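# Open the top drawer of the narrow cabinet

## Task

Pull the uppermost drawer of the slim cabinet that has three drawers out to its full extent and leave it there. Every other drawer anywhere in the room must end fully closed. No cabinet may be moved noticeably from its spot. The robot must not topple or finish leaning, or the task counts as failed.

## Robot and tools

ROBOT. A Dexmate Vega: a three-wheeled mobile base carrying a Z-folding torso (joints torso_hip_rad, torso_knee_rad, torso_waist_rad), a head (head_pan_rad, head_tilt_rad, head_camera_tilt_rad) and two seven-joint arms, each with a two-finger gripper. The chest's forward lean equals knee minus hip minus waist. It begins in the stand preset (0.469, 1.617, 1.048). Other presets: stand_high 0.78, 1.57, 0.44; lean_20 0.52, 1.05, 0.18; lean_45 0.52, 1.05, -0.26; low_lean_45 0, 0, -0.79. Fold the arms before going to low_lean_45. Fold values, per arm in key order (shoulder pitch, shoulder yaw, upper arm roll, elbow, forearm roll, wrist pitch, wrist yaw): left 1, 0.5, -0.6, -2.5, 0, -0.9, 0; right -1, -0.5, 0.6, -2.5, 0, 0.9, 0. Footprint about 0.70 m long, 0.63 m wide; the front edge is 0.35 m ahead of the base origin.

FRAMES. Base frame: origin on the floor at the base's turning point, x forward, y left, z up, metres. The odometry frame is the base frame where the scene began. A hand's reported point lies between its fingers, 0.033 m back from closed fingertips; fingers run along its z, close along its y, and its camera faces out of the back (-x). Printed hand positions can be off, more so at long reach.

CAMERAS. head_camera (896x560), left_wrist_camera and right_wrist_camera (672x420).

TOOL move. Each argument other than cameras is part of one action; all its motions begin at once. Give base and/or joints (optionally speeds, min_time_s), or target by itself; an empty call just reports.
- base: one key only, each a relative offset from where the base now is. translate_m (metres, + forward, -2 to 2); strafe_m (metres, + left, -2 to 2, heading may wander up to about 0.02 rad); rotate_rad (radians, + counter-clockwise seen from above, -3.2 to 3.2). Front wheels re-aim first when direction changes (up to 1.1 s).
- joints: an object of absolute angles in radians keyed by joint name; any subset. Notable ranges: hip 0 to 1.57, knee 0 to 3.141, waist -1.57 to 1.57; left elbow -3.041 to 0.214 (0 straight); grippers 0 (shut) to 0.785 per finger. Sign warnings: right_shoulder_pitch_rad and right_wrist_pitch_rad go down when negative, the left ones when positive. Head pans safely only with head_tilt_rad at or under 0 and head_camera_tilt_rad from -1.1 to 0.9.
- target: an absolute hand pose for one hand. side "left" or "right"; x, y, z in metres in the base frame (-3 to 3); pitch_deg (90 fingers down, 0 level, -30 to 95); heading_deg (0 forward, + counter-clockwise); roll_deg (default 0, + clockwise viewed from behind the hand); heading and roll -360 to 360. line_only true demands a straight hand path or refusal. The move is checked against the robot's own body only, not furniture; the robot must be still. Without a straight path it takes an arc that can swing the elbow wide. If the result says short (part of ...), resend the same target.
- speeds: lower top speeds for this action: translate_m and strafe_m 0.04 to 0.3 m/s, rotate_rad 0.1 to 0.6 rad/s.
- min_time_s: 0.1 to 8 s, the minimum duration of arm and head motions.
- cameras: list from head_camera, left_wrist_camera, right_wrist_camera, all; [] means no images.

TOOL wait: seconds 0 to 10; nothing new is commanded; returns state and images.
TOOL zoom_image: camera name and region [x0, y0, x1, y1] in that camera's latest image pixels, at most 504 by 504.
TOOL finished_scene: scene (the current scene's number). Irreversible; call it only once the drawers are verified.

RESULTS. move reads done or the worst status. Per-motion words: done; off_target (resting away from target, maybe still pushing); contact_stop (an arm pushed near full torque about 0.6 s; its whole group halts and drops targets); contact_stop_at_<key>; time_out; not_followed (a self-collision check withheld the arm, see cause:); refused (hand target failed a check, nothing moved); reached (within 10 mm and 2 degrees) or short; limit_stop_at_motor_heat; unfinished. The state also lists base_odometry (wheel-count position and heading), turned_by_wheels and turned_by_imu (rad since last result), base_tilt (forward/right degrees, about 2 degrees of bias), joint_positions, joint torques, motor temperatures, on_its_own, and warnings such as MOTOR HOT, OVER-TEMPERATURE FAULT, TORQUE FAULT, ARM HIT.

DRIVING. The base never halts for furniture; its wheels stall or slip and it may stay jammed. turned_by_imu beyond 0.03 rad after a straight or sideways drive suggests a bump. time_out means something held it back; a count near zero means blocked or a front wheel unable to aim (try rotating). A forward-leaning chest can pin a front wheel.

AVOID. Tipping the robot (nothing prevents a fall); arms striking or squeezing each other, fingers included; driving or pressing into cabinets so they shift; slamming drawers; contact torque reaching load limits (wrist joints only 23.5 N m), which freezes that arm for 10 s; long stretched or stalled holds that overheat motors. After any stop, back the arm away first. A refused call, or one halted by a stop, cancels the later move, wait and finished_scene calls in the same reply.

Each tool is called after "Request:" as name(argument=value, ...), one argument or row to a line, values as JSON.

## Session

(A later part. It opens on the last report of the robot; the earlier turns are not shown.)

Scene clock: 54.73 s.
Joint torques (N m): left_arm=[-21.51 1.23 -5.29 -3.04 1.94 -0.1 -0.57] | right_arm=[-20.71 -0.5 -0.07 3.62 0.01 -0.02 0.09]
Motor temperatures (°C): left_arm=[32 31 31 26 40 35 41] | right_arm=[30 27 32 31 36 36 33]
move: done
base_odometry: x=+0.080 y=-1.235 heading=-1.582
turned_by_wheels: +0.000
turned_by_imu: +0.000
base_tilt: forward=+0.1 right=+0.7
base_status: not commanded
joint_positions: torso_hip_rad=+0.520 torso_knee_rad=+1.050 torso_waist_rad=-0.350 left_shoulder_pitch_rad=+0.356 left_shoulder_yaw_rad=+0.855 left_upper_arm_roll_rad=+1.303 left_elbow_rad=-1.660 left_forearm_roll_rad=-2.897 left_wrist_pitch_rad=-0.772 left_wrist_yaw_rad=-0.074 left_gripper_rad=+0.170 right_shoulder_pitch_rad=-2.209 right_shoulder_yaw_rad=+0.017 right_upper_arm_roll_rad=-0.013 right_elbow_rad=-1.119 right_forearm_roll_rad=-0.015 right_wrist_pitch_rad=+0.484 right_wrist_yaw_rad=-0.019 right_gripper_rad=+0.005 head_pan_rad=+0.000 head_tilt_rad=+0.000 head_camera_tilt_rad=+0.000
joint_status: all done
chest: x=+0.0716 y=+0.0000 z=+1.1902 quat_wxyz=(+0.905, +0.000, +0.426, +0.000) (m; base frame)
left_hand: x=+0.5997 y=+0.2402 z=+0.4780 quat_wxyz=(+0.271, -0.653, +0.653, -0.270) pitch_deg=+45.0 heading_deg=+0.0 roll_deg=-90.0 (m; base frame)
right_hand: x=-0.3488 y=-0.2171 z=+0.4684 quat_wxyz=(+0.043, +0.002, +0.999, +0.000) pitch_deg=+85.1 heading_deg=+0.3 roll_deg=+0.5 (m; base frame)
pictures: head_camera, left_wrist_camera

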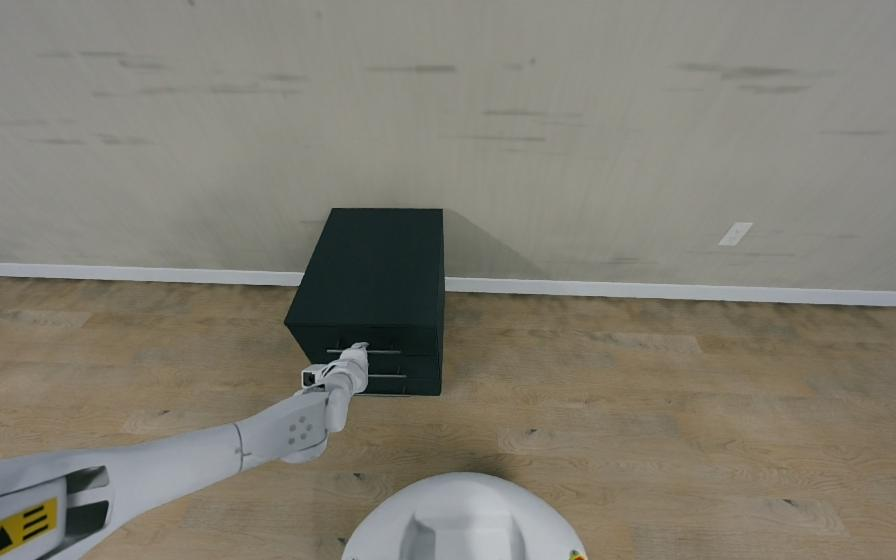

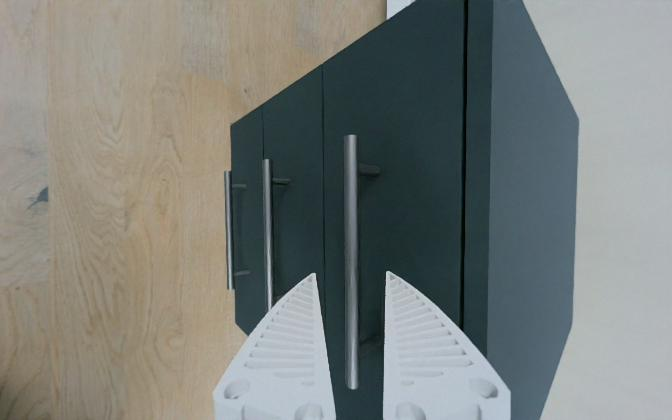

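Request:
move(
  target={"side": "left", "x": 0.6355, "y": 0.24, "z": 0.4415, "pitch_deg": 45, "heading_deg": 0, "roll_deg": -90, "line_only": true},
  cameras=["left_wrist_camera"],
)

Request:
move(
  joints={"left_gripper_rad": 0.0},
  cameras=["head_camera", "left_wrist_camera"],
)

Request:
zoom_image(
  camera="left_wrist_camera",
  region=[180, 120, 580, 420],
)

Scene clock: 57.63 s.
Joint torques (N m): left_arm=[-30.25 0.89 -8.96 -1.5 2.72 0.39 -2.49] | right_arm=[-22.02 0.18 0.31 3.52 0.06 0.07 -0.02]
Motor temperatures (°C): left_arm=[32 31 31 26 40 35 41] | right_arm=[30 27 32 31 36 36 33]
move: done
base_odometry: x=+0.080 y=-1.235 heading=-1.582
turned_by_wheels: +0.000
turned_by_imu: +0.000
base_tilt: forward=+0.1 right=+0.8
base_status: not commanded
joint_positions: torso_hip_rad=+0.520 torso_knee_rad=+1.050 torso_waist_rad=-0.350 left_shoulder_pitch_rad=+0.296 left_shoulder_yaw_rad=+0.696 left_upper_arm_roll_rad=+1.317 left_elbow_rad=-1.334 left_forearm_roll_rad=-2.905 left_wrist_pitch_rad=-0.609 left_wrist_yaw_rad=-0.087 left_gripper_rad=+0.170 right_shoulder_pitch_rad=-2.209 right_shoulder_yaw_rad=+0.017 right_upper_arm_roll_rad=-0.013 right_elbow_rad=-1.119 right_forearm_roll_rad=-0.015 right_wrist_pitch_rad=+0.484 right_wrist_yaw_rad=-0.019 right_gripper_rad=+0.005 head_pan_rad=+0.000 head_tilt_rad=+0.000 head_camera_tilt_rad=+0.000
joint_status: not commanded
chest: x=+0.0716 y=+0.0000 z=+1.1902 quat_wxyz=(+0.905, +0.000, +0.426, +0.000) (m; base frame)
left_hand: x=+0.6344 y=+0.2402 z=+0.4413 quat_wxyz=(+0.270, -0.654, +0.653, -0.270) pitch_deg=+45.1 heading_deg=+0.0 roll_deg=-90.0 (m; base frame)
left_hand_status: reached (straight line, planned for 1.4 s): 1 mm and 0.1 deg off.
right_hand: x=-0.3488 y=-0.2171 z=+0.4684 quat_wxyz=(+0.043, +0.002, +0.999, +0.000) pitch_deg=+85.1 heading_deg=+0.3 roll_deg=+0.5 (m; base frame)
pictures: left_wrist_camera

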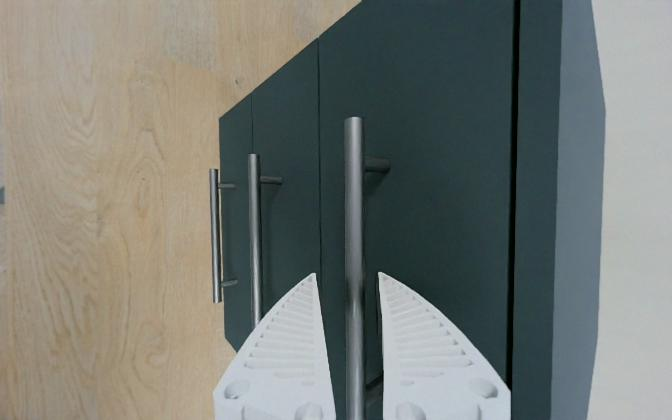

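Scene clock: 58.30 s.
Joint torques (N m): left_arm=[-20.86 -0.21 -7.22 -2.8 1.48 0.06 -1.4] | right_arm=[-22.18 -1.99 -0.11 3.17 0.28 0.75 -0.09]
Motor temperatures (°C): left_arm=[32 31 31 26 40 35 41] | right_arm=[30 27 32 31 36 36 33]
move: done
base_odometry: x=+0.080 y=-1.235 heading=-1.582
turned_by_wheels: +0.000
turned_by_imu: +0.000
base_tilt: forward=+0.0 right=+0.8
base_status: not commanded
joint_positions: torso_hip_rad=+0.520 torso_knee_rad=+1.050 torso_waist_rad=-0.350 left_shoulder_pitch_rad=+0.295 left_shoulder_yaw_rad=+0.694 left_upper_arm_roll_rad=+1.317 left_elbow_rad=-1.331 left_forearm_roll_rad=-2.904 left_wrist_pitch_rad=-0.607 left_wrist_yaw_rad=-0.088 left_gripper_rad=+0.000 right_shoulder_pitch_rad=-2.209 right_shoulder_yaw_rad=+0.017 right_upper_arm_roll_rad=-0.013 right_elbow_rad=-1.119 right_forearm_roll_rad=-0.015 right_wrist_pitch_rad=+0.484 right_wrist_yaw_rad=-0.019 right_gripper_rad=+0.005 head_pan_rad=+0.000 head_tilt_rad=+0.000 head_camera_tilt_rad=+0.000
joint_status: all done
chest: x=+0.0716 y=+0.0000 z=+1.1902 quat_wxyz=(+0.905, +0.000, +0.426, +0.000) (m; base frame)
left_hand: x=+0.6352 y=+0.2401 z=+0.4414 quat_wxyz=(+0.271, -0.653, +0.653, -0.270) pitch_deg=+45.0 heading_deg=+0.0 roll_deg=-90.0 (m; base frame)
right_hand: x=-0.3488 y=-0.2171 z=+0.4684 quat_wxyz=(+0.043, +0.002, +0.999, +0.000) pitch_deg=+85.1 heading_deg=+0.3 roll_deg=+0.5 (m; base frame)
pictures: head_camera, left_wrist_camera

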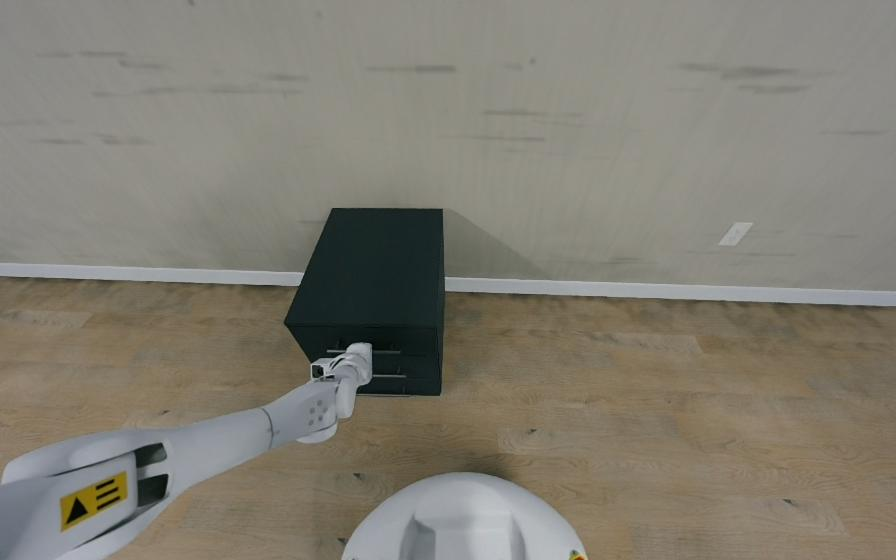

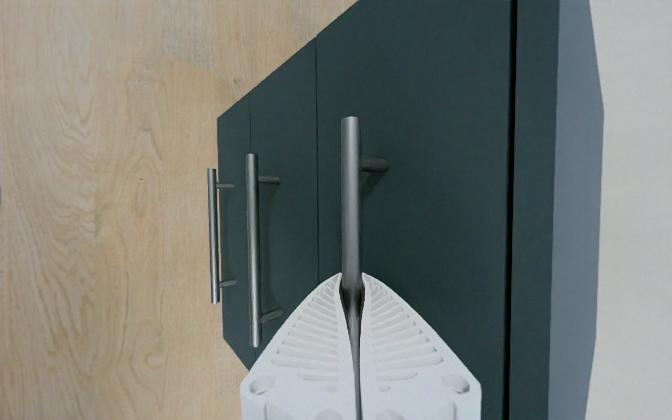

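Scaled by 1.260 from the camera's 672x420 image, which has a finer 960x600 frame.

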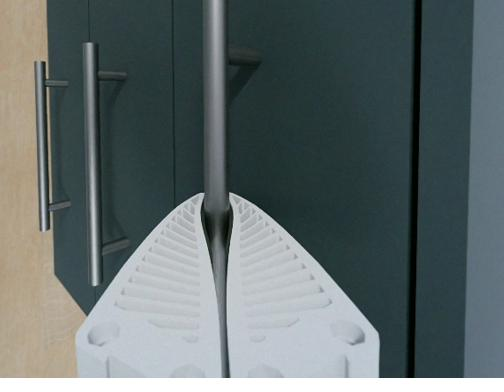

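Grip looks the same as before. Now pulling.

Request:
move(
  base={"translate_m": -0.05},
  speeds={"translate_m": 0.05},
  cameras=["head_camera", "left_wrist_camera"],
)

Request:
move(
  base={"translate_m": -0.2},
  speeds={"translate_m": 0.06},
  cameras=["head_camera", "left_wrist_camera"],
)

Scene clock: 60.03 s.
Joint torques (N m): left_arm=[-16.94 -2.27 -6.9 -3.44 1.14 -0.09 -0.74] | right_arm=[-22.2 0.42 -0.14 1.94 0.13 0.99 -0.01]
Motor temperatures (°C): left_arm=[32 31 31 26 40 35 41] | right_arm=[30 27 32 31 36 36 33]
move: done
base_odometry: x=+0.081 y=-1.185 heading=-1.583
turned_by_wheels: +0.000
turned_by_imu: +0.000
base_tilt: forward=+0.0 right=+0.7
base_status: done
joint_positions: torso_hip_rad=+0.520 torso_knee_rad=+1.050 torso_waist_rad=-0.350 left_shoulder_pitch_rad=+0.295 left_shoulder_yaw_rad=+0.694 left_upper_arm_roll_rad=+1.317 left_elbow_rad=-1.330 left_forearm_roll_rad=-2.904 left_wrist_pitch_rad=-0.607 left_wrist_yaw_rad=-0.088 left_gripper_rad=+0.000 right_shoulder_pitch_rad=-2.209 right_shoulder_yaw_rad=+0.017 right_upper_arm_roll_rad=-0.013 right_elbow_rad=-1.119 right_forearm_roll_rad=-0.015 right_wrist_pitch_rad=+0.484 right_wrist_yaw_rad=-0.019 right_gripper_rad=+0.005 head_pan_rad=+0.000 head_tilt_rad=+0.000 head_camera_tilt_rad=+0.000
joint_status: not commanded
chest: x=+0.0715 y=+0.0000 z=+1.1903 quat_wxyz=(+0.905, +0.000, +0.426, +0.000) (m; base frame)
left_hand: x=+0.6354 y=+0.2403 z=+0.4415 quat_wxyz=(+0.271, -0.653, +0.653, -0.270) pitch_deg=+45.0 heading_deg=+0.0 roll_deg=-90.0 (m; base frame)
right_hand: x=-0.3488 y=-0.2171 z=+0.4684 quat_wxyz=(+0.043, +0.002, +0.999, +0.000) pitch_deg=+85.1 heading_deg=+0.3 roll_deg=+0.5 (m; base frame)
pictures: head_camera, left_wrist_camera

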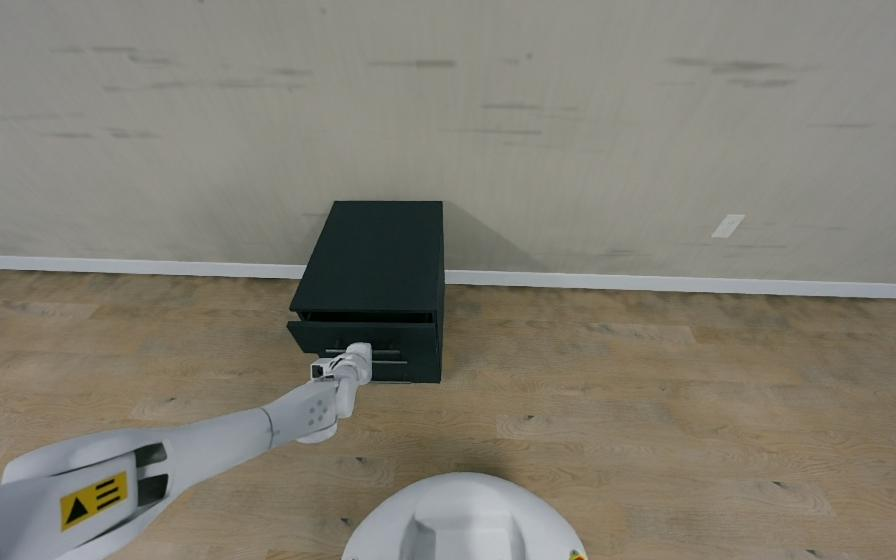

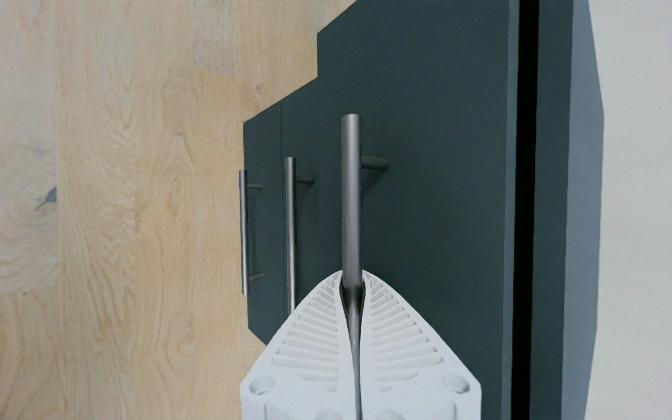

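Scene clock: 64.13 s.
Joint torques (N m): left_arm=[-16.44 -5.5 -6.88 -9.07 1.61 4.57 -0.73] | right_arm=[-21.03 -1.35 -0.32 2.49 0.13 0.88 0.14]
Motor temperatures (°C): left_arm=[32 31 31 26 40 35 41] | right_arm=[30 27 32 31 36 36 33]
move: done
base_odometry: x=+0.083 y=-0.985 heading=-1.583
turned_by_wheels: -0.001
turned_by_imu: -0.001
base_tilt: forward=+0.0 right=+0.7
base_status: done
joint_positions: torso_hip_rad=+0.520 torso_knee_rad=+1.050 torso_waist_rad=-0.350 left_shoulder_pitch_rad=+0.295 left_shoulder_yaw_rad=+0.694 left_upper_arm_roll_rad=+1.317 left_elbow_rad=-1.329 left_forearm_roll_rad=-2.905 left_wrist_pitch_rad=-0.608 left_wrist_yaw_rad=-0.088 left_gripper_rad=+0.000 right_shoulder_pitch_rad=-2.209 right_shoulder_yaw_rad=+0.017 right_upper_arm_roll_rad=-0.013 right_elbow_rad=-1.119 right_forearm_roll_rad=-0.015 right_wrist_pitch_rad=+0.484 right_wrist_yaw_rad=-0.019 right_gripper_rad=+0.005 head_pan_rad=+0.000 head_tilt_rad=+0.000 head_camera_tilt_rad=+0.000
joint_status: not commanded
chest: x=+0.0715 y=+0.0000 z=+1.1903 quat_wxyz=(+0.905, +0.000, +0.426, +0.000) (m; base frame)
left_hand: x=+0.6354 y=+0.2412 z=+0.4414 quat_wxyz=(+0.271, -0.654, +0.653, -0.270) pitch_deg=+45.0 heading_deg=+0.2 roll_deg=-89.9 (m; base frame)
right_hand: x=-0.3488 y=-0.2171 z=+0.4684 quat_wxyz=(+0.043, +0.002, +0.999, +0.000) pitch_deg=+85.1 heading_deg=+0.3 roll_deg=+0.5 (m; base frame)
pictures: head_camera, left_wrist_camera

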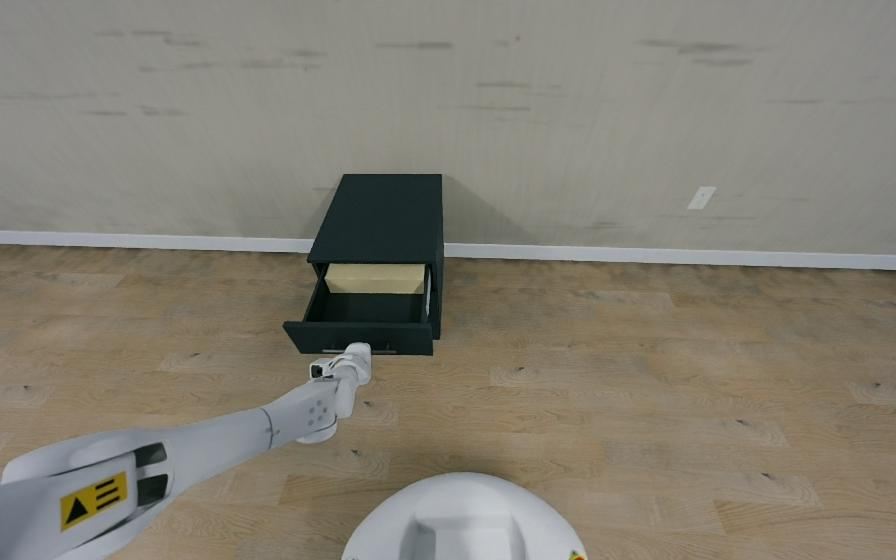

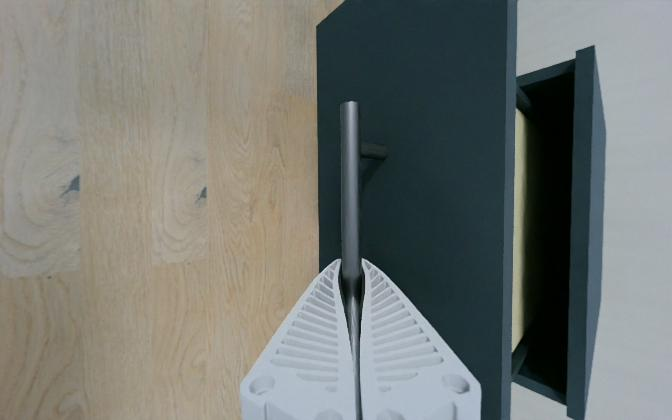

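Request:
move(
  base={"translate_m": -0.08},
  speeds={"translate_m": 0.05},
  cameras=["head_camera", "left_wrist_camera"],
)

Request:
move(
  base={"translate_m": -0.03},
  speeds={"translate_m": 0.04},
  cameras=["left_wrist_camera", "head_camera"],
)

Scene clock: 66.73 s.
Joint torques (N m): left_arm=[-16.17 -4.9 -6.43 -8.85 1.23 5.08 -0.42] | right_arm=[-21.29 -1.44 0.06 3.11 0 0.59 -0.05]
Motor temperatures (°C): left_arm=[32 31 31 26 40 35 41] | right_arm=[30 27 32 31 36 36 33]
move: done
base_odometry: x=+0.084 y=-0.905 heading=-1.584
turned_by_wheels: -0.001
turned_by_imu: -0.001
base_tilt: forward=+0.0 right=+0.8
base_status: done
joint_positions: torso_hip_rad=+0.520 torso_knee_rad=+1.050 torso_waist_rad=-0.350 left_shoulder_pitch_rad=+0.295 left_shoulder_yaw_rad=+0.694 left_upper_arm_roll_rad=+1.317 left_elbow_rad=-1.329 left_forearm_roll_rad=-2.904 left_wrist_pitch_rad=-0.608 left_wrist_yaw_rad=-0.088 left_gripper_rad=+0.000 right_shoulder_pitch_rad=-2.209 right_shoulder_yaw_rad=+0.017 right_upper_arm_roll_rad=-0.013 right_elbow_rad=-1.119 right_forearm_roll_rad=-0.015 right_wrist_pitch_rad=+0.484 right_wrist_yaw_rad=-0.019 right_gripper_rad=+0.005 head_pan_rad=+0.000 head_tilt_rad=+0.000 head_camera_tilt_rad=+0.000
joint_status: not commanded
chest: x=+0.0715 y=+0.0000 z=+1.1903 quat_wxyz=(+0.905, +0.000, +0.426, +0.000) (m; base frame)
left_hand: x=+0.6355 y=+0.2413 z=+0.4415 quat_wxyz=(+0.271, -0.653, +0.653, -0.270) pitch_deg=+45.0 heading_deg=+0.2 roll_deg=-89.8 (m; base frame)
right_hand: x=-0.3488 y=-0.2171 z=+0.4684 quat_wxyz=(+0.043, +0.002, +0.999, +0.000) pitch_deg=+85.1 heading_deg=+0.3 roll_deg=+0.5 (m; base frame)
pictures: head_camera, left_wrist_camera

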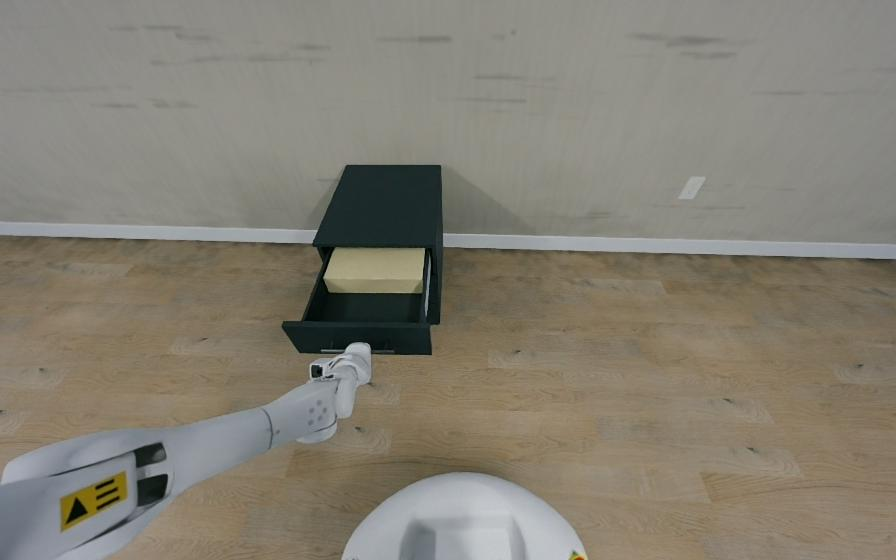

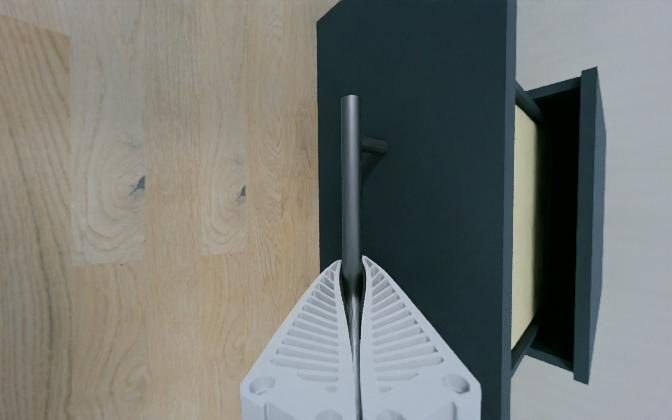

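Scene clock: 68.37 s.
Joint torques (N m): left_arm=[-15.3 -5.12 -5.12 -7.89 0.48 4.42 0.1] | right_arm=[-20.92 -1.97 0.27 3.63 0.14 0 -0.04]
Motor temperatures (°C): left_arm=[32 31 31 26 40 35 41] | right_arm=[30 27 32 31 36 36 33]
move: done
base_odometry: x=+0.085 y=-0.875 heading=-1.585
turned_by_wheels: -0.001
turned_by_imu: -0.001
base_tilt: forward=+0.0 right=+0.8
base_status: done
joint_positions: torso_hip_rad=+0.520 torso_knee_rad=+1.050 torso_waist_rad=-0.350 left_shoulder_pitch_rad=+0.295 left_shoulder_yaw_rad=+0.694 left_upper_arm_roll_rad=+1.317 left_elbow_rad=-1.330 left_forearm_roll_rad=-2.904 left_wrist_pitch_rad=-0.608 left_wrist_yaw_rad=-0.088 left_gripper_rad=+0.000 right_shoulder_pitch_rad=-2.209 right_shoulder_yaw_rad=+0.017 right_upper_arm_roll_rad=-0.013 right_elbow_rad=-1.119 right_forearm_roll_rad=-0.015 right_wrist_pitch_rad=+0.484 right_wrist_yaw_rad=-0.019 right_gripper_rad=+0.005 head_pan_rad=+0.000 head_tilt_rad=+0.000 head_camera_tilt_rad=+0.000
joint_status: not commanded
chest: x=+0.0714 y=+0.0000 z=+1.1903 quat_wxyz=(+0.905, +0.000, +0.426, +0.000) (m; base frame)
left_hand: x=+0.6357 y=+0.2412 z=+0.4417 quat_wxyz=(+0.271, -0.653, +0.653, -0.270) pitch_deg=+45.0 heading_deg=+0.2 roll_deg=-89.9 (m; base frame)
right_hand: x=-0.3488 y=-0.2171 z=+0.4684 quat_wxyz=(+0.043, +0.002, +0.999, +0.000) pitch_deg=+85.1 heading_deg=+0.3 roll_deg=+0.5 (m; base frame)
pictures: head_camera, left_wrist_camera

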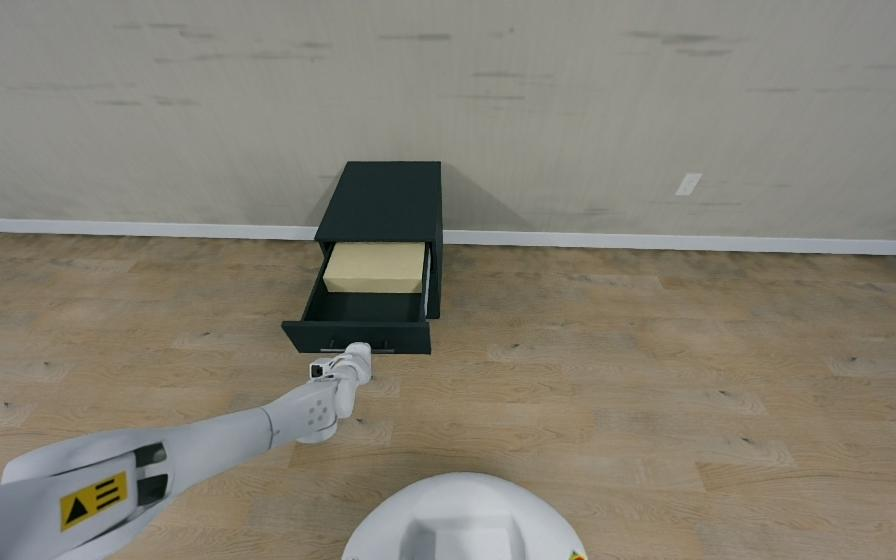

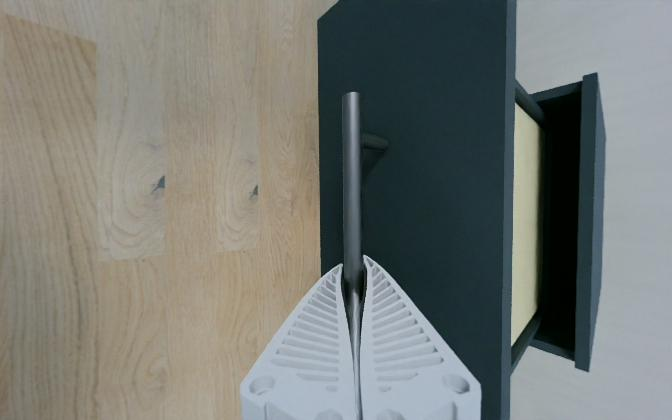

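Request:
move(
  base={"translate_m": -0.015},
  speeds={"translate_m": 0.04},
  cameras=["left_wrist_camera", "head_camera"],
)

Request:
move(
  base={"translate_m": -0.015},
  speeds={"translate_m": 0.04},
  cameras=["left_wrist_camera", "head_camera"],
)

Scene clock: 69.93 s.
Joint torques (N m): left_arm=[-12.03 -5.99 -4.7 -6.49 0.32 3.76 0.29] | right_arm=[-21.87 -0.52 0.15 2.08 0.14 0.92 0.11]
Motor temperatures (°C): left_arm=[32 31 31 26 40 35 41] | right_arm=[30 27 32 31 36 36 33]
move: done
base_odometry: x=+0.085 y=-0.860 heading=-1.585
turned_by_wheels: -0.001
turned_by_imu: -0.001
base_tilt: forward=+0.0 right=+0.7
base_status: done
joint_positions: torso_hip_rad=+0.520 torso_knee_rad=+1.050 torso_waist_rad=-0.350 left_shoulder_pitch_rad=+0.295 left_shoulder_yaw_rad=+0.694 left_upper_arm_roll_rad=+1.317 left_elbow_rad=-1.330 left_forearm_roll_rad=-2.904 left_wrist_pitch_rad=-0.608 left_wrist_yaw_rad=-0.088 left_gripper_rad=+0.000 right_shoulder_pitch_rad=-2.209 right_shoulder_yaw_rad=+0.017 right_upper_arm_roll_rad=-0.013 right_elbow_rad=-1.119 right_forearm_roll_rad=-0.015 right_wrist_pitch_rad=+0.484 right_wrist_yaw_rad=-0.019 right_gripper_rad=+0.005 head_pan_rad=+0.000 head_tilt_rad=+0.000 head_camera_tilt_rad=+0.000
joint_status: not commanded
chest: x=+0.0714 y=+0.0000 z=+1.1903 quat_wxyz=(+0.905, +0.000, +0.426, +0.000) (m; base frame)
left_hand: x=+0.6358 y=+0.2411 z=+0.4419 quat_wxyz=(+0.272, -0.653, +0.653, -0.270) pitch_deg=+45.0 heading_deg=+0.2 roll_deg=-89.9 (m; base frame)
right_hand: x=-0.3487 y=-0.2171 z=+0.4684 quat_wxyz=(+0.043, +0.002, +0.999, +0.000) pitch_deg=+85.1 heading_deg=+0.3 roll_deg=+0.5 (m; base frame)
pictures: head_camera, left_wrist_camera

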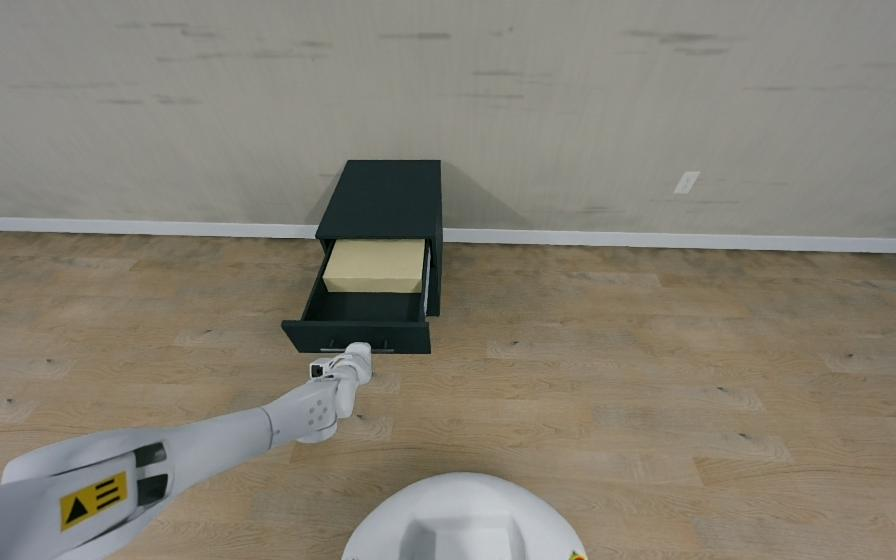

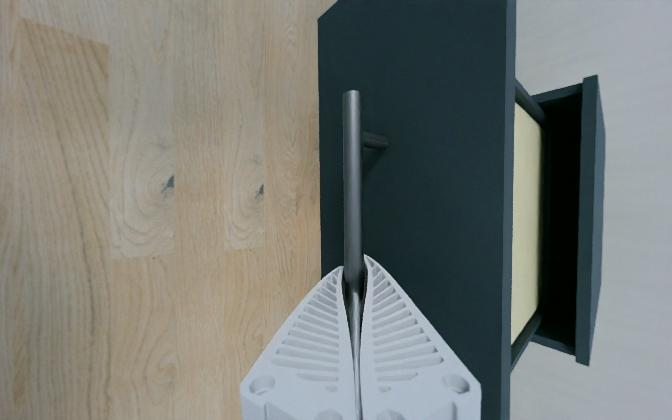

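Scene clock: 71.27 s.
Joint torques (N m): left_arm=[-4.37 -4.1 -0.37 -4.88 -1.86 2.23 2.36] | right_arm=[-22.25 -1.56 0.19 2.17 0 1.33 -0.08]
Motor temperatures (°C): left_arm=[32 31 31 26 40 35 41] | right_arm=[30 27 32 31 36 36 33]
move: done
base_odometry: x=+0.085 y=-0.845 heading=-1.586
turned_by_wheels: -0.001
turned_by_imu: -0.001
base_tilt: forward=+0.0 right=+0.7
base_status: done
joint_positions: torso_hip_rad=+0.520 torso_knee_rad=+1.050 torso_waist_rad=-0.350 left_shoulder_pitch_rad=+0.294 left_shoulder_yaw_rad=+0.694 left_upper_arm_roll_rad=+1.317 left_elbow_rad=-1.330 left_forearm_roll_rad=-2.904 left_wrist_pitch_rad=-0.608 left_wrist_yaw_rad=-0.089 left_gripper_rad=+0.000 right_shoulder_pitch_rad=-2.209 right_shoulder_yaw_rad=+0.017 right_upper_arm_roll_rad=-0.013 right_elbow_rad=-1.119 right_forearm_roll_rad=-0.015 right_wrist_pitch_rad=+0.484 right_wrist_yaw_rad=-0.019 right_gripper_rad=+0.005 head_pan_rad=+0.000 head_tilt_rad=+0.000 head_camera_tilt_rad=+0.000
joint_status: not commanded
chest: x=+0.0714 y=+0.0000 z=+1.1903 quat_wxyz=(+0.905, +0.000, +0.426, +0.000) (m; base frame)
left_hand: x=+0.6364 y=+0.2408 z=+0.4425 quat_wxyz=(+0.272, -0.653, +0.653, -0.271) pitch_deg=+44.9 heading_deg=+0.1 roll_deg=-89.9 (m; base frame)
right_hand: x=-0.3487 y=-0.2171 z=+0.4684 quat_wxyz=(+0.043, +0.002, +0.999, +0.000) pitch_deg=+85.1 heading_deg=+0.3 roll_deg=+0.5 (m; base frame)
pictures: head_camera, left_wrist_camera

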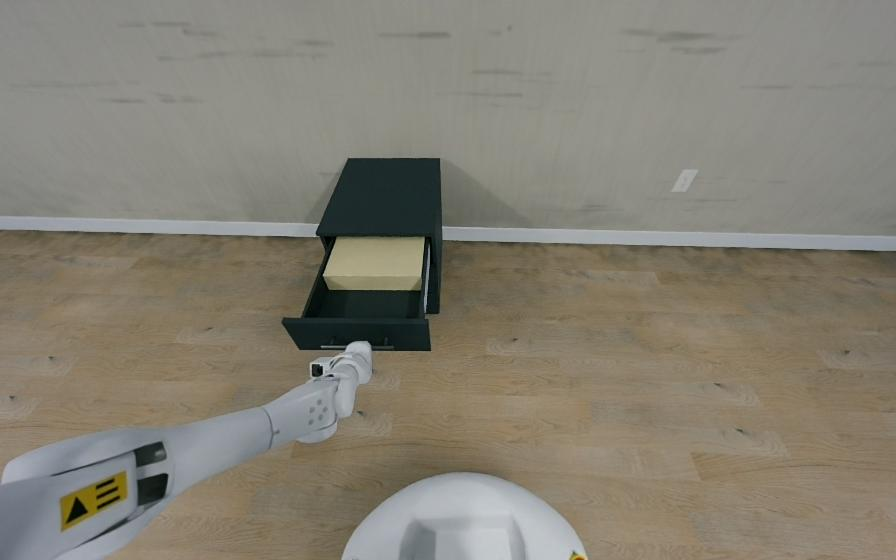

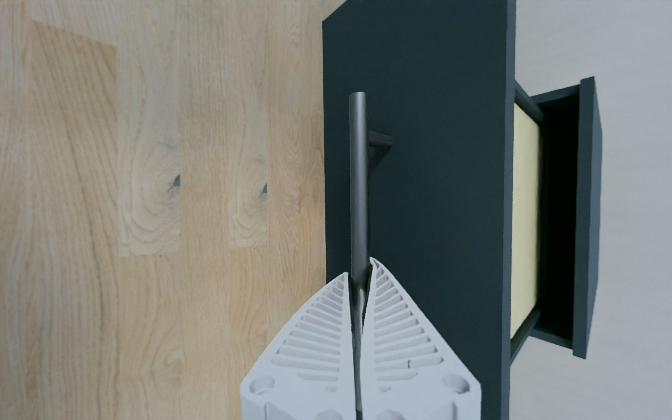

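Request:
move(
  base={"translate_m": -0.012},
  speeds={"translate_m": 0.04},
  cameras=["left_wrist_camera", "head_camera"],
)

Scene clock: 72.67 s.
Joint torques (N m): left_arm=[3.32 -1.91 3.53 -3.56 -3.74 1.88 3.87] | right_arm=[-22.67 -1.33 0.13 3.53 0.06 0.45 -0.05]
Motor temperatures (°C): left_arm=[32 31 31 26 40 35 41] | right_arm=[30 27 32 31 36 36 33]
move: done
base_odometry: x=+0.086 y=-0.833 heading=-1.587
turned_by_wheels: -0.001
turned_by_imu: -0.001
base_tilt: forward=+0.0 right=+0.7
base_status: done
joint_positions: torso_hip_rad=+0.520 torso_knee_rad=+1.050 torso_waist_rad=-0.350 left_shoulder_pitch_rad=+0.294 left_shoulder_yaw_rad=+0.694 left_upper_arm_roll_rad=+1.316 left_elbow_rad=-1.330 left_forearm_roll_rad=-2.903 left_wrist_pitch_rad=-0.607 left_wrist_yaw_rad=-0.090 left_gripper_rad=+0.000 right_shoulder_pitch_rad=-2.209 right_shoulder_yaw_rad=+0.017 right_upper_arm_roll_rad=-0.013 right_elbow_rad=-1.119 right_forearm_roll_rad=-0.015 right_wrist_pitch_rad=+0.484 right_wrist_yaw_rad=-0.019 right_gripper_rad=+0.005 head_pan_rad=+0.000 head_tilt_rad=+0.000 head_camera_tilt_rad=+0.000
joint_status: not commanded
chest: x=+0.0713 y=+0.0000 z=+1.1903 quat_wxyz=(+0.905, +0.000, +0.426, +0.000) (m; base frame)
left_hand: x=+0.6371 y=+0.2406 z=+0.4432 quat_wxyz=(+0.272, -0.653, +0.653, -0.272) pitch_deg=+44.8 heading_deg=+0.1 roll_deg=-89.9 (m; base frame)
right_hand: x=-0.3487 y=-0.2171 z=+0.4683 quat_wxyz=(+0.043, +0.002, +0.999, +0.000) pitch_deg=+85.1 heading_deg=+0.3 roll_deg=+0.5 (m; base frame)
pictures: head_camera, left_wrist_camera

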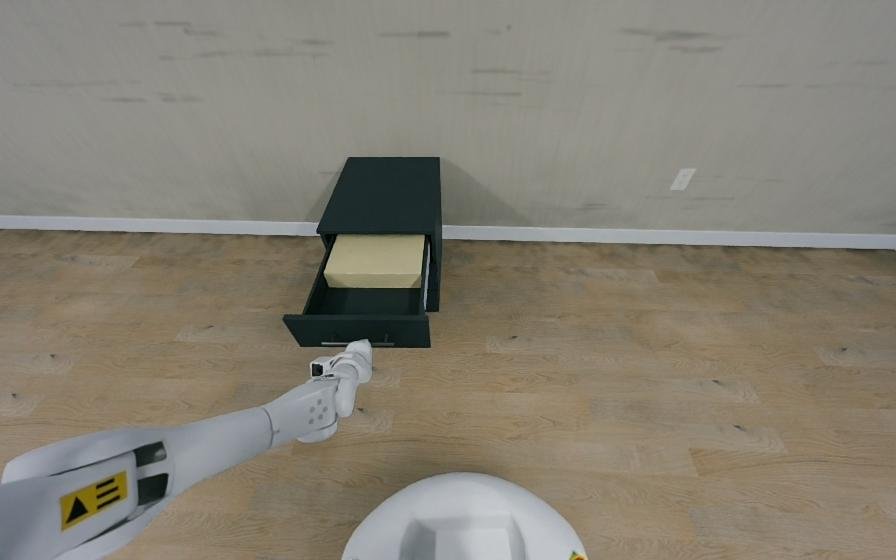

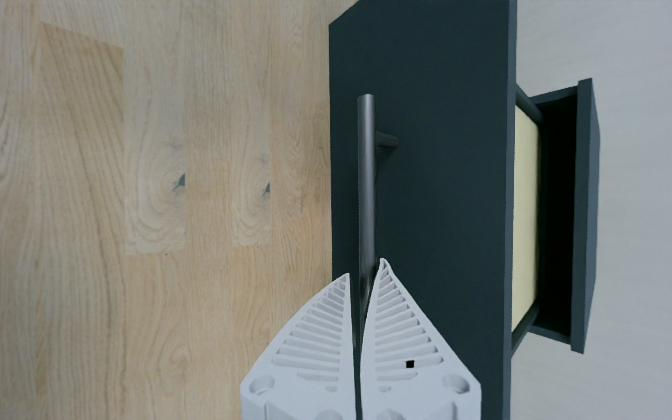

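Request:
move(
  base={"translate_m": 0.015},
  speeds={"translate_m": 0.04},
  cameras=[],
)

Request:
move(
  joints={"left_gripper_rad": 0.18},
  cameras=["left_wrist_camera"],
)

Request:
move(
  target={"side": "left", "x": 0.57, "y": 0.24, "z": 0.507, "pitch_deg": 45, "heading_deg": 0, "roll_deg": -90, "line_only": true},
  cameras=["head_camera", "left_wrist_camera"],
)

Scene clock: 74.20 s.
Joint torques (N m): left_arm=[-0.26 -0.45 1.28 -0.87 -1.62 1.21 1.99] | right_arm=[-22.29 -2.13 0.41 2.74 0.11 0.35 -0.19]
Motor temperatures (°C): left_arm=[31 31 31 26 40 35 41] | right_arm=[30 27 32 31 36 36 33]
move: done
base_odometry: x=+0.086 y=-0.848 heading=-1.588
turned_by_wheels: -0.001
turned_by_imu: +0.000
base_tilt: forward=+0.0 right=+0.8
base_status: done
joint_positions: torso_hip_rad=+0.520 torso_knee_rad=+1.050 torso_waist_rad=-0.350 left_shoulder_pitch_rad=+0.294 left_shoulder_yaw_rad=+0.694 left_upper_arm_roll_rad=+1.316 left_elbow_rad=-1.330 left_forearm_roll_rad=-2.904 left_wrist_pitch_rad=-0.607 left_wrist_yaw_rad=-0.089 left_gripper_rad=+0.000 right_shoulder_pitch_rad=-2.209 right_shoulder_yaw_rad=+0.017 right_upper_arm_roll_rad=-0.013 right_elbow_rad=-1.119 right_forearm_roll_rad=-0.015 right_wrist_pitch_rad=+0.484 right_wrist_yaw_rad=-0.019 right_gripper_rad=+0.005 head_pan_rad=+0.000 head_tilt_rad=+0.000 head_camera_tilt_rad=+0.000
joint_status: not commanded
chest: x=+0.0713 y=+0.0000 z=+1.1904 quat_wxyz=(+0.905, +0.000, +0.426, +0.000) (m; base frame)
left_hand: x=+0.6366 y=+0.2404 z=+0.4428 quat_wxyz=(+0.272, -0.653, +0.653, -0.271) pitch_deg=+44.8 heading_deg=+0.1 roll_deg=-90.0 (m; base frame)
right_hand: x=-0.3487 y=-0.2171 z=+0.4683 quat_wxyz=(+0.043, +0.002, +0.999, +0.000) pitch_deg=+85.1 heading_deg=+0.3 roll_deg=+0.5 (m; base frame)
pictures: none
No camera images: "cameras" was empty.

Scene clock: 74.87 s.
Joint torques (N m): left_arm=[-12.58 0.32 -5.01 -1.65 1.33 0.35 -0.67] | right_arm=[-21.71 -2.19 0.2 3.85 0.05 0.69 -0.23]
Motor temperatures (°C): left_arm=[31 31 31 26 40 35 41] | right_arm=[30 27 32 31 36 36 33]
move: done
base_odometry: x=+0.086 y=-0.848 heading=-1.588
turned_by_wheels: +0.000
turned_by_imu: +0.000
base_tilt: forward=+0.0 right=+0.8
base_status: not commanded
joint_positions: torso_hip_rad=+0.520 torso_knee_rad=+1.050 torso_waist_rad=-0.350 left_shoulder_pitch_rad=+0.295 left_shoulder_yaw_rad=+0.694 left_upper_arm_roll_rad=+1.317 left_elbow_rad=-1.330 left_forearm_roll_rad=-2.904 left_wrist_pitch_rad=-0.607 left_wrist_yaw_rad=-0.088 left_gripper_rad=+0.180 right_shoulder_pitch_rad=-2.209 right_shoulder_yaw_rad=+0.017 right_upper_arm_roll_rad=-0.013 right_elbow_rad=-1.119 right_forearm_roll_rad=-0.015 right_wrist_pitch_rad=+0.484 right_wrist_yaw_rad=-0.019 right_gripper_rad=+0.005 head_pan_rad=+0.000 head_tilt_rad=+0.000 head_camera_tilt_rad=+0.000
joint_status: all done
chest: x=+0.0714 y=+0.0000 z=+1.1903 quat_wxyz=(+0.905, +0.000, +0.426, +0.000) (m; base frame)
left_hand: x=+0.6356 y=+0.2402 z=+0.4418 quat_wxyz=(+0.271, -0.653, +0.653, -0.271) pitch_deg=+45.0 heading_deg=+0.0 roll_deg=-90.0 (m; base frame)
right_hand: x=-0.3487 y=-0.2171 z=+0.4684 quat_wxyz=(+0.043, +0.002, +0.999, +0.000) pitch_deg=+85.1 heading_deg=+0.3 roll_deg=+0.5 (m; base frame)
pictures: left_wrist_camera

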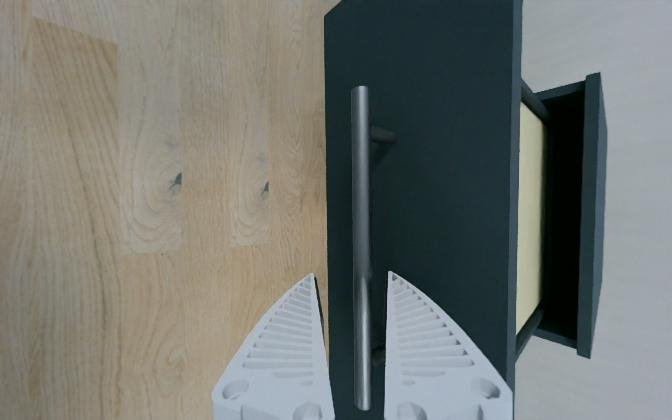

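Scene clock: 78.20 s.
Joint torques (N m): left_arm=[-8.58 7.9 -12.46 -4.34 2.25 -0.37 -0.85] | right_arm=[-20.93 -1.78 0.11 4.12 -0.01 0.4 -0.13]
Motor temperatures (°C): left_arm=[31 31 31 26 40 35 41] | right_arm=[30 27 32 31 36 36 33]
move: done
base_odometry: x=+0.086 y=-0.848 heading=-1.588
turned_by_wheels: +0.000
turned_by_imu: +0.000
base_tilt: forward=+0.0 right=+0.8
base_status: not commanded
joint_positions: torso_hip_rad=+0.520 torso_knee_rad=+1.050 torso_waist_rad=-0.350 left_shoulder_pitch_rad=+0.403 left_shoulder_yaw_rad=+0.961 left_upper_arm_roll_rad=+1.294 left_elbow_rad=-1.876 left_forearm_roll_rad=-2.893 left_wrist_pitch_rad=-0.881 left_wrist_yaw_rad=-0.075 left_gripper_rad=+0.180 right_shoulder_pitch_rad=-2.209 right_shoulder_yaw_rad=+0.017 right_upper_arm_roll_rad=-0.013 right_elbow_rad=-1.119 right_forearm_roll_rad=-0.015 right_wrist_pitch_rad=+0.484 right_wrist_yaw_rad=-0.019 right_gripper_rad=+0.005 head_pan_rad=+0.000 head_tilt_rad=+0.000 head_camera_tilt_rad=+0.000
joint_status: not commanded
chest: x=+0.0714 y=+0.0000 z=+1.1903 quat_wxyz=(+0.905, +0.000, +0.426, +0.000) (m; base frame)
left_hand: x=+0.5704 y=+0.2399 z=+0.5063 quat_wxyz=(+0.270, -0.653, +0.653, -0.271) pitch_deg=+45.0 heading_deg=+0.0 roll_deg=+90.0 (m; base frame)
left_hand_status: reached (straight line, planned for 2.1 s): 1 mm and 0.0 deg off.
right_hand: x=-0.3487 y=-0.2171 z=+0.4684 quat_wxyz=(+0.043, +0.002, +0.999, +0.000) pitch_deg=+85.1 heading_deg=+0.3 roll_deg=+0.5 (m; base frame)
pictures: head_camera, left_wrist_camera

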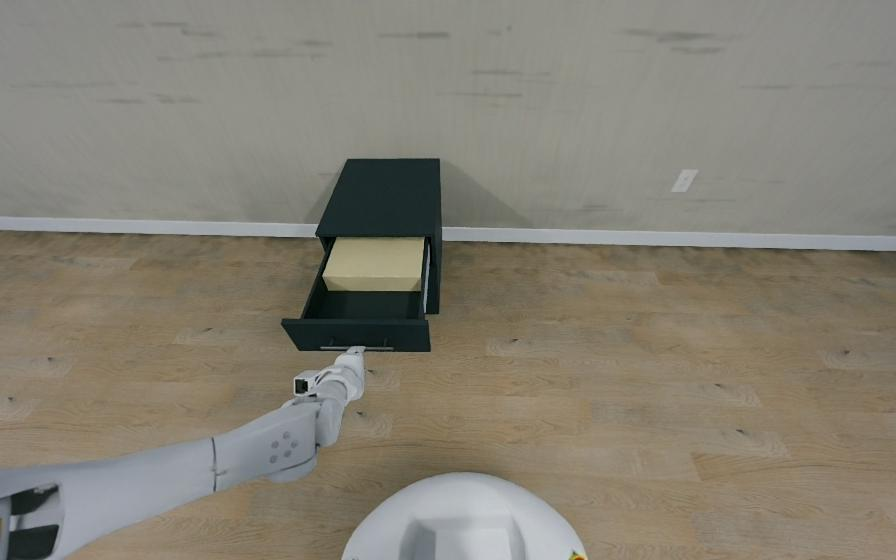

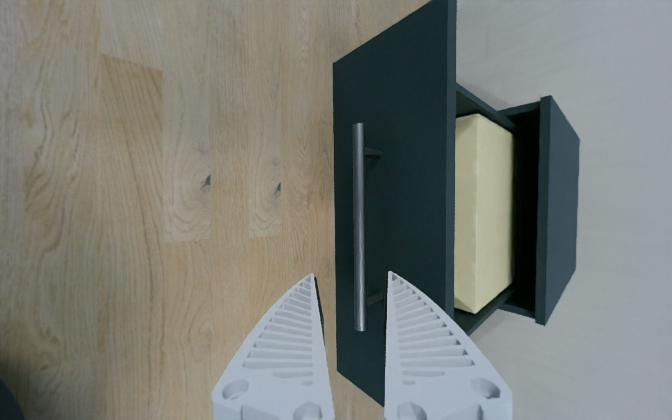

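Request:
move(
  joints={"head_pan_rad": 2.7, "head_camera_tilt_rad": 0.88},
  cameras=["head_camera"],
)

Scene clock: 80.93 s.
Joint torques (N m): left_arm=[-7.61 6.78 -11.76 -4.74 2.04 -0.61 -0.61] | right_arm=[-22.39 -1.34 0.21 3.6 0.09 0.05 0]
Motor temperatures (°C): left_arm=[31 31 31 26 40 35 41] | right_arm=[30 27 32 31 36 36 33]
move: done
base_odometry: x=+0.086 y=-0.848 heading=-1.588
turned_by_wheels: +0.000
turned_by_imu: +0.000
base_tilt: forward=+0.1 right=+0.7
base_status: not commanded
joint_positions: torso_hip_rad=+0.520 torso_knee_rad=+1.050 torso_waist_rad=-0.350 left_shoulder_pitch_rad=+0.404 left_shoulder_yaw_rad=+0.963 left_upper_arm_roll_rad=+1.294 left_elbow_rad=-1.880 left_forearm_roll_rad=-2.893 left_wrist_pitch_rad=-0.883 left_wrist_yaw_rad=-0.075 left_gripper_rad=+0.180 right_shoulder_pitch_rad=-2.209 right_shoulder_yaw_rad=+0.017 right_upper_arm_roll_rad=-0.013 right_elbow_rad=-1.119 right_forearm_roll_rad=-0.015 right_wrist_pitch_rad=+0.484 right_wrist_yaw_rad=-0.019 right_gripper_rad=+0.005 head_pan_rad=+2.700 head_tilt_rad=+0.000 head_camera_tilt_rad=+0.880
joint_status: all done
chest: x=+0.0714 y=+0.0000 z=+1.1903 quat_wxyz=(+0.905, +0.000, +0.426, +0.000) (m; base frame)
left_hand: x=+0.5698 y=+0.2399 z=+0.5068 quat_wxyz=(+0.270, -0.653, +0.653, -0.271) pitch_deg=+45.0 heading_deg=+0.0 roll_deg=+90.0 (m; base frame)
right_hand: x=-0.3487 y=-0.2171 z=+0.4684 quat_wxyz=(+0.043, +0.002, +0.999, +0.000) pitch_deg=+85.1 heading_deg=+0.3 roll_deg=+0.5 (m; base frame)
pictures: head_camera

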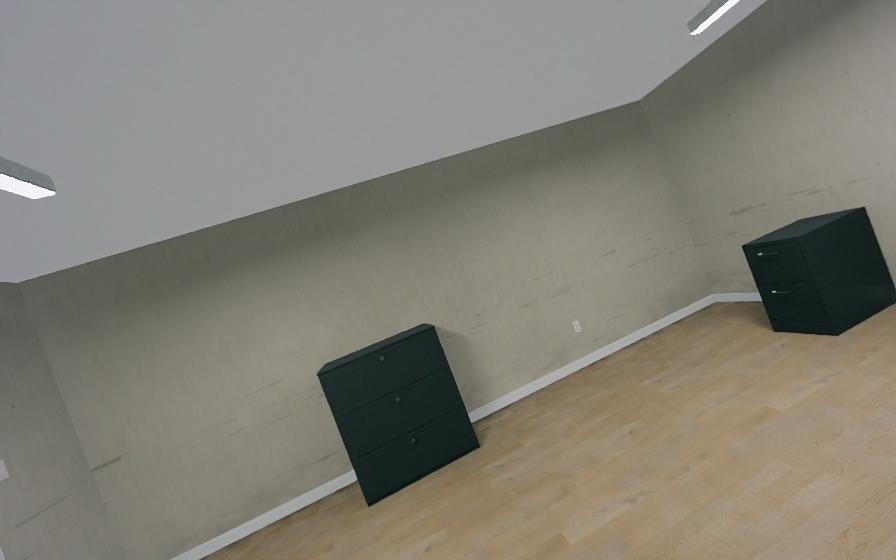

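Request:
zoom_image(
  camera="head_camera",
  region=[300, 310, 500, 510],
)

Request:
zoom_image(
  camera="head_camera",
  region=[730, 200, 896, 346],
)

Scaled by 2.520 from the camera's 896x560 image, which has a finer 960x600 frame.

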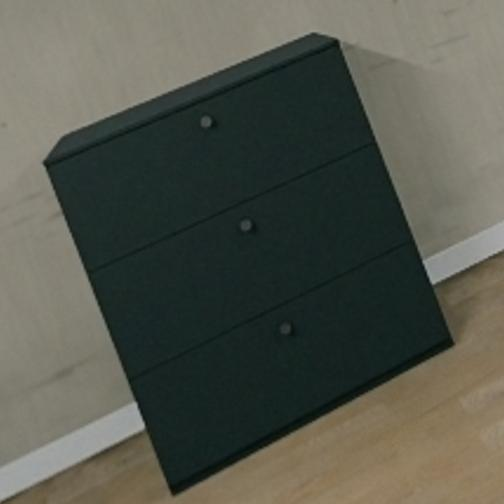

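Scaled by 3.036 from the camera's 896x560 image, which has a finer 960x600 frame.

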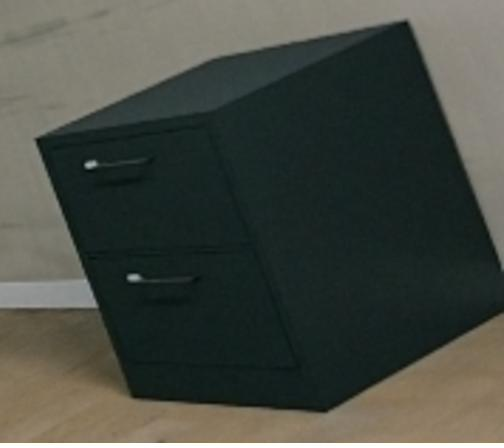

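Request:
finished_scene(
  scene=3,
)

The scene is finished: the task was done.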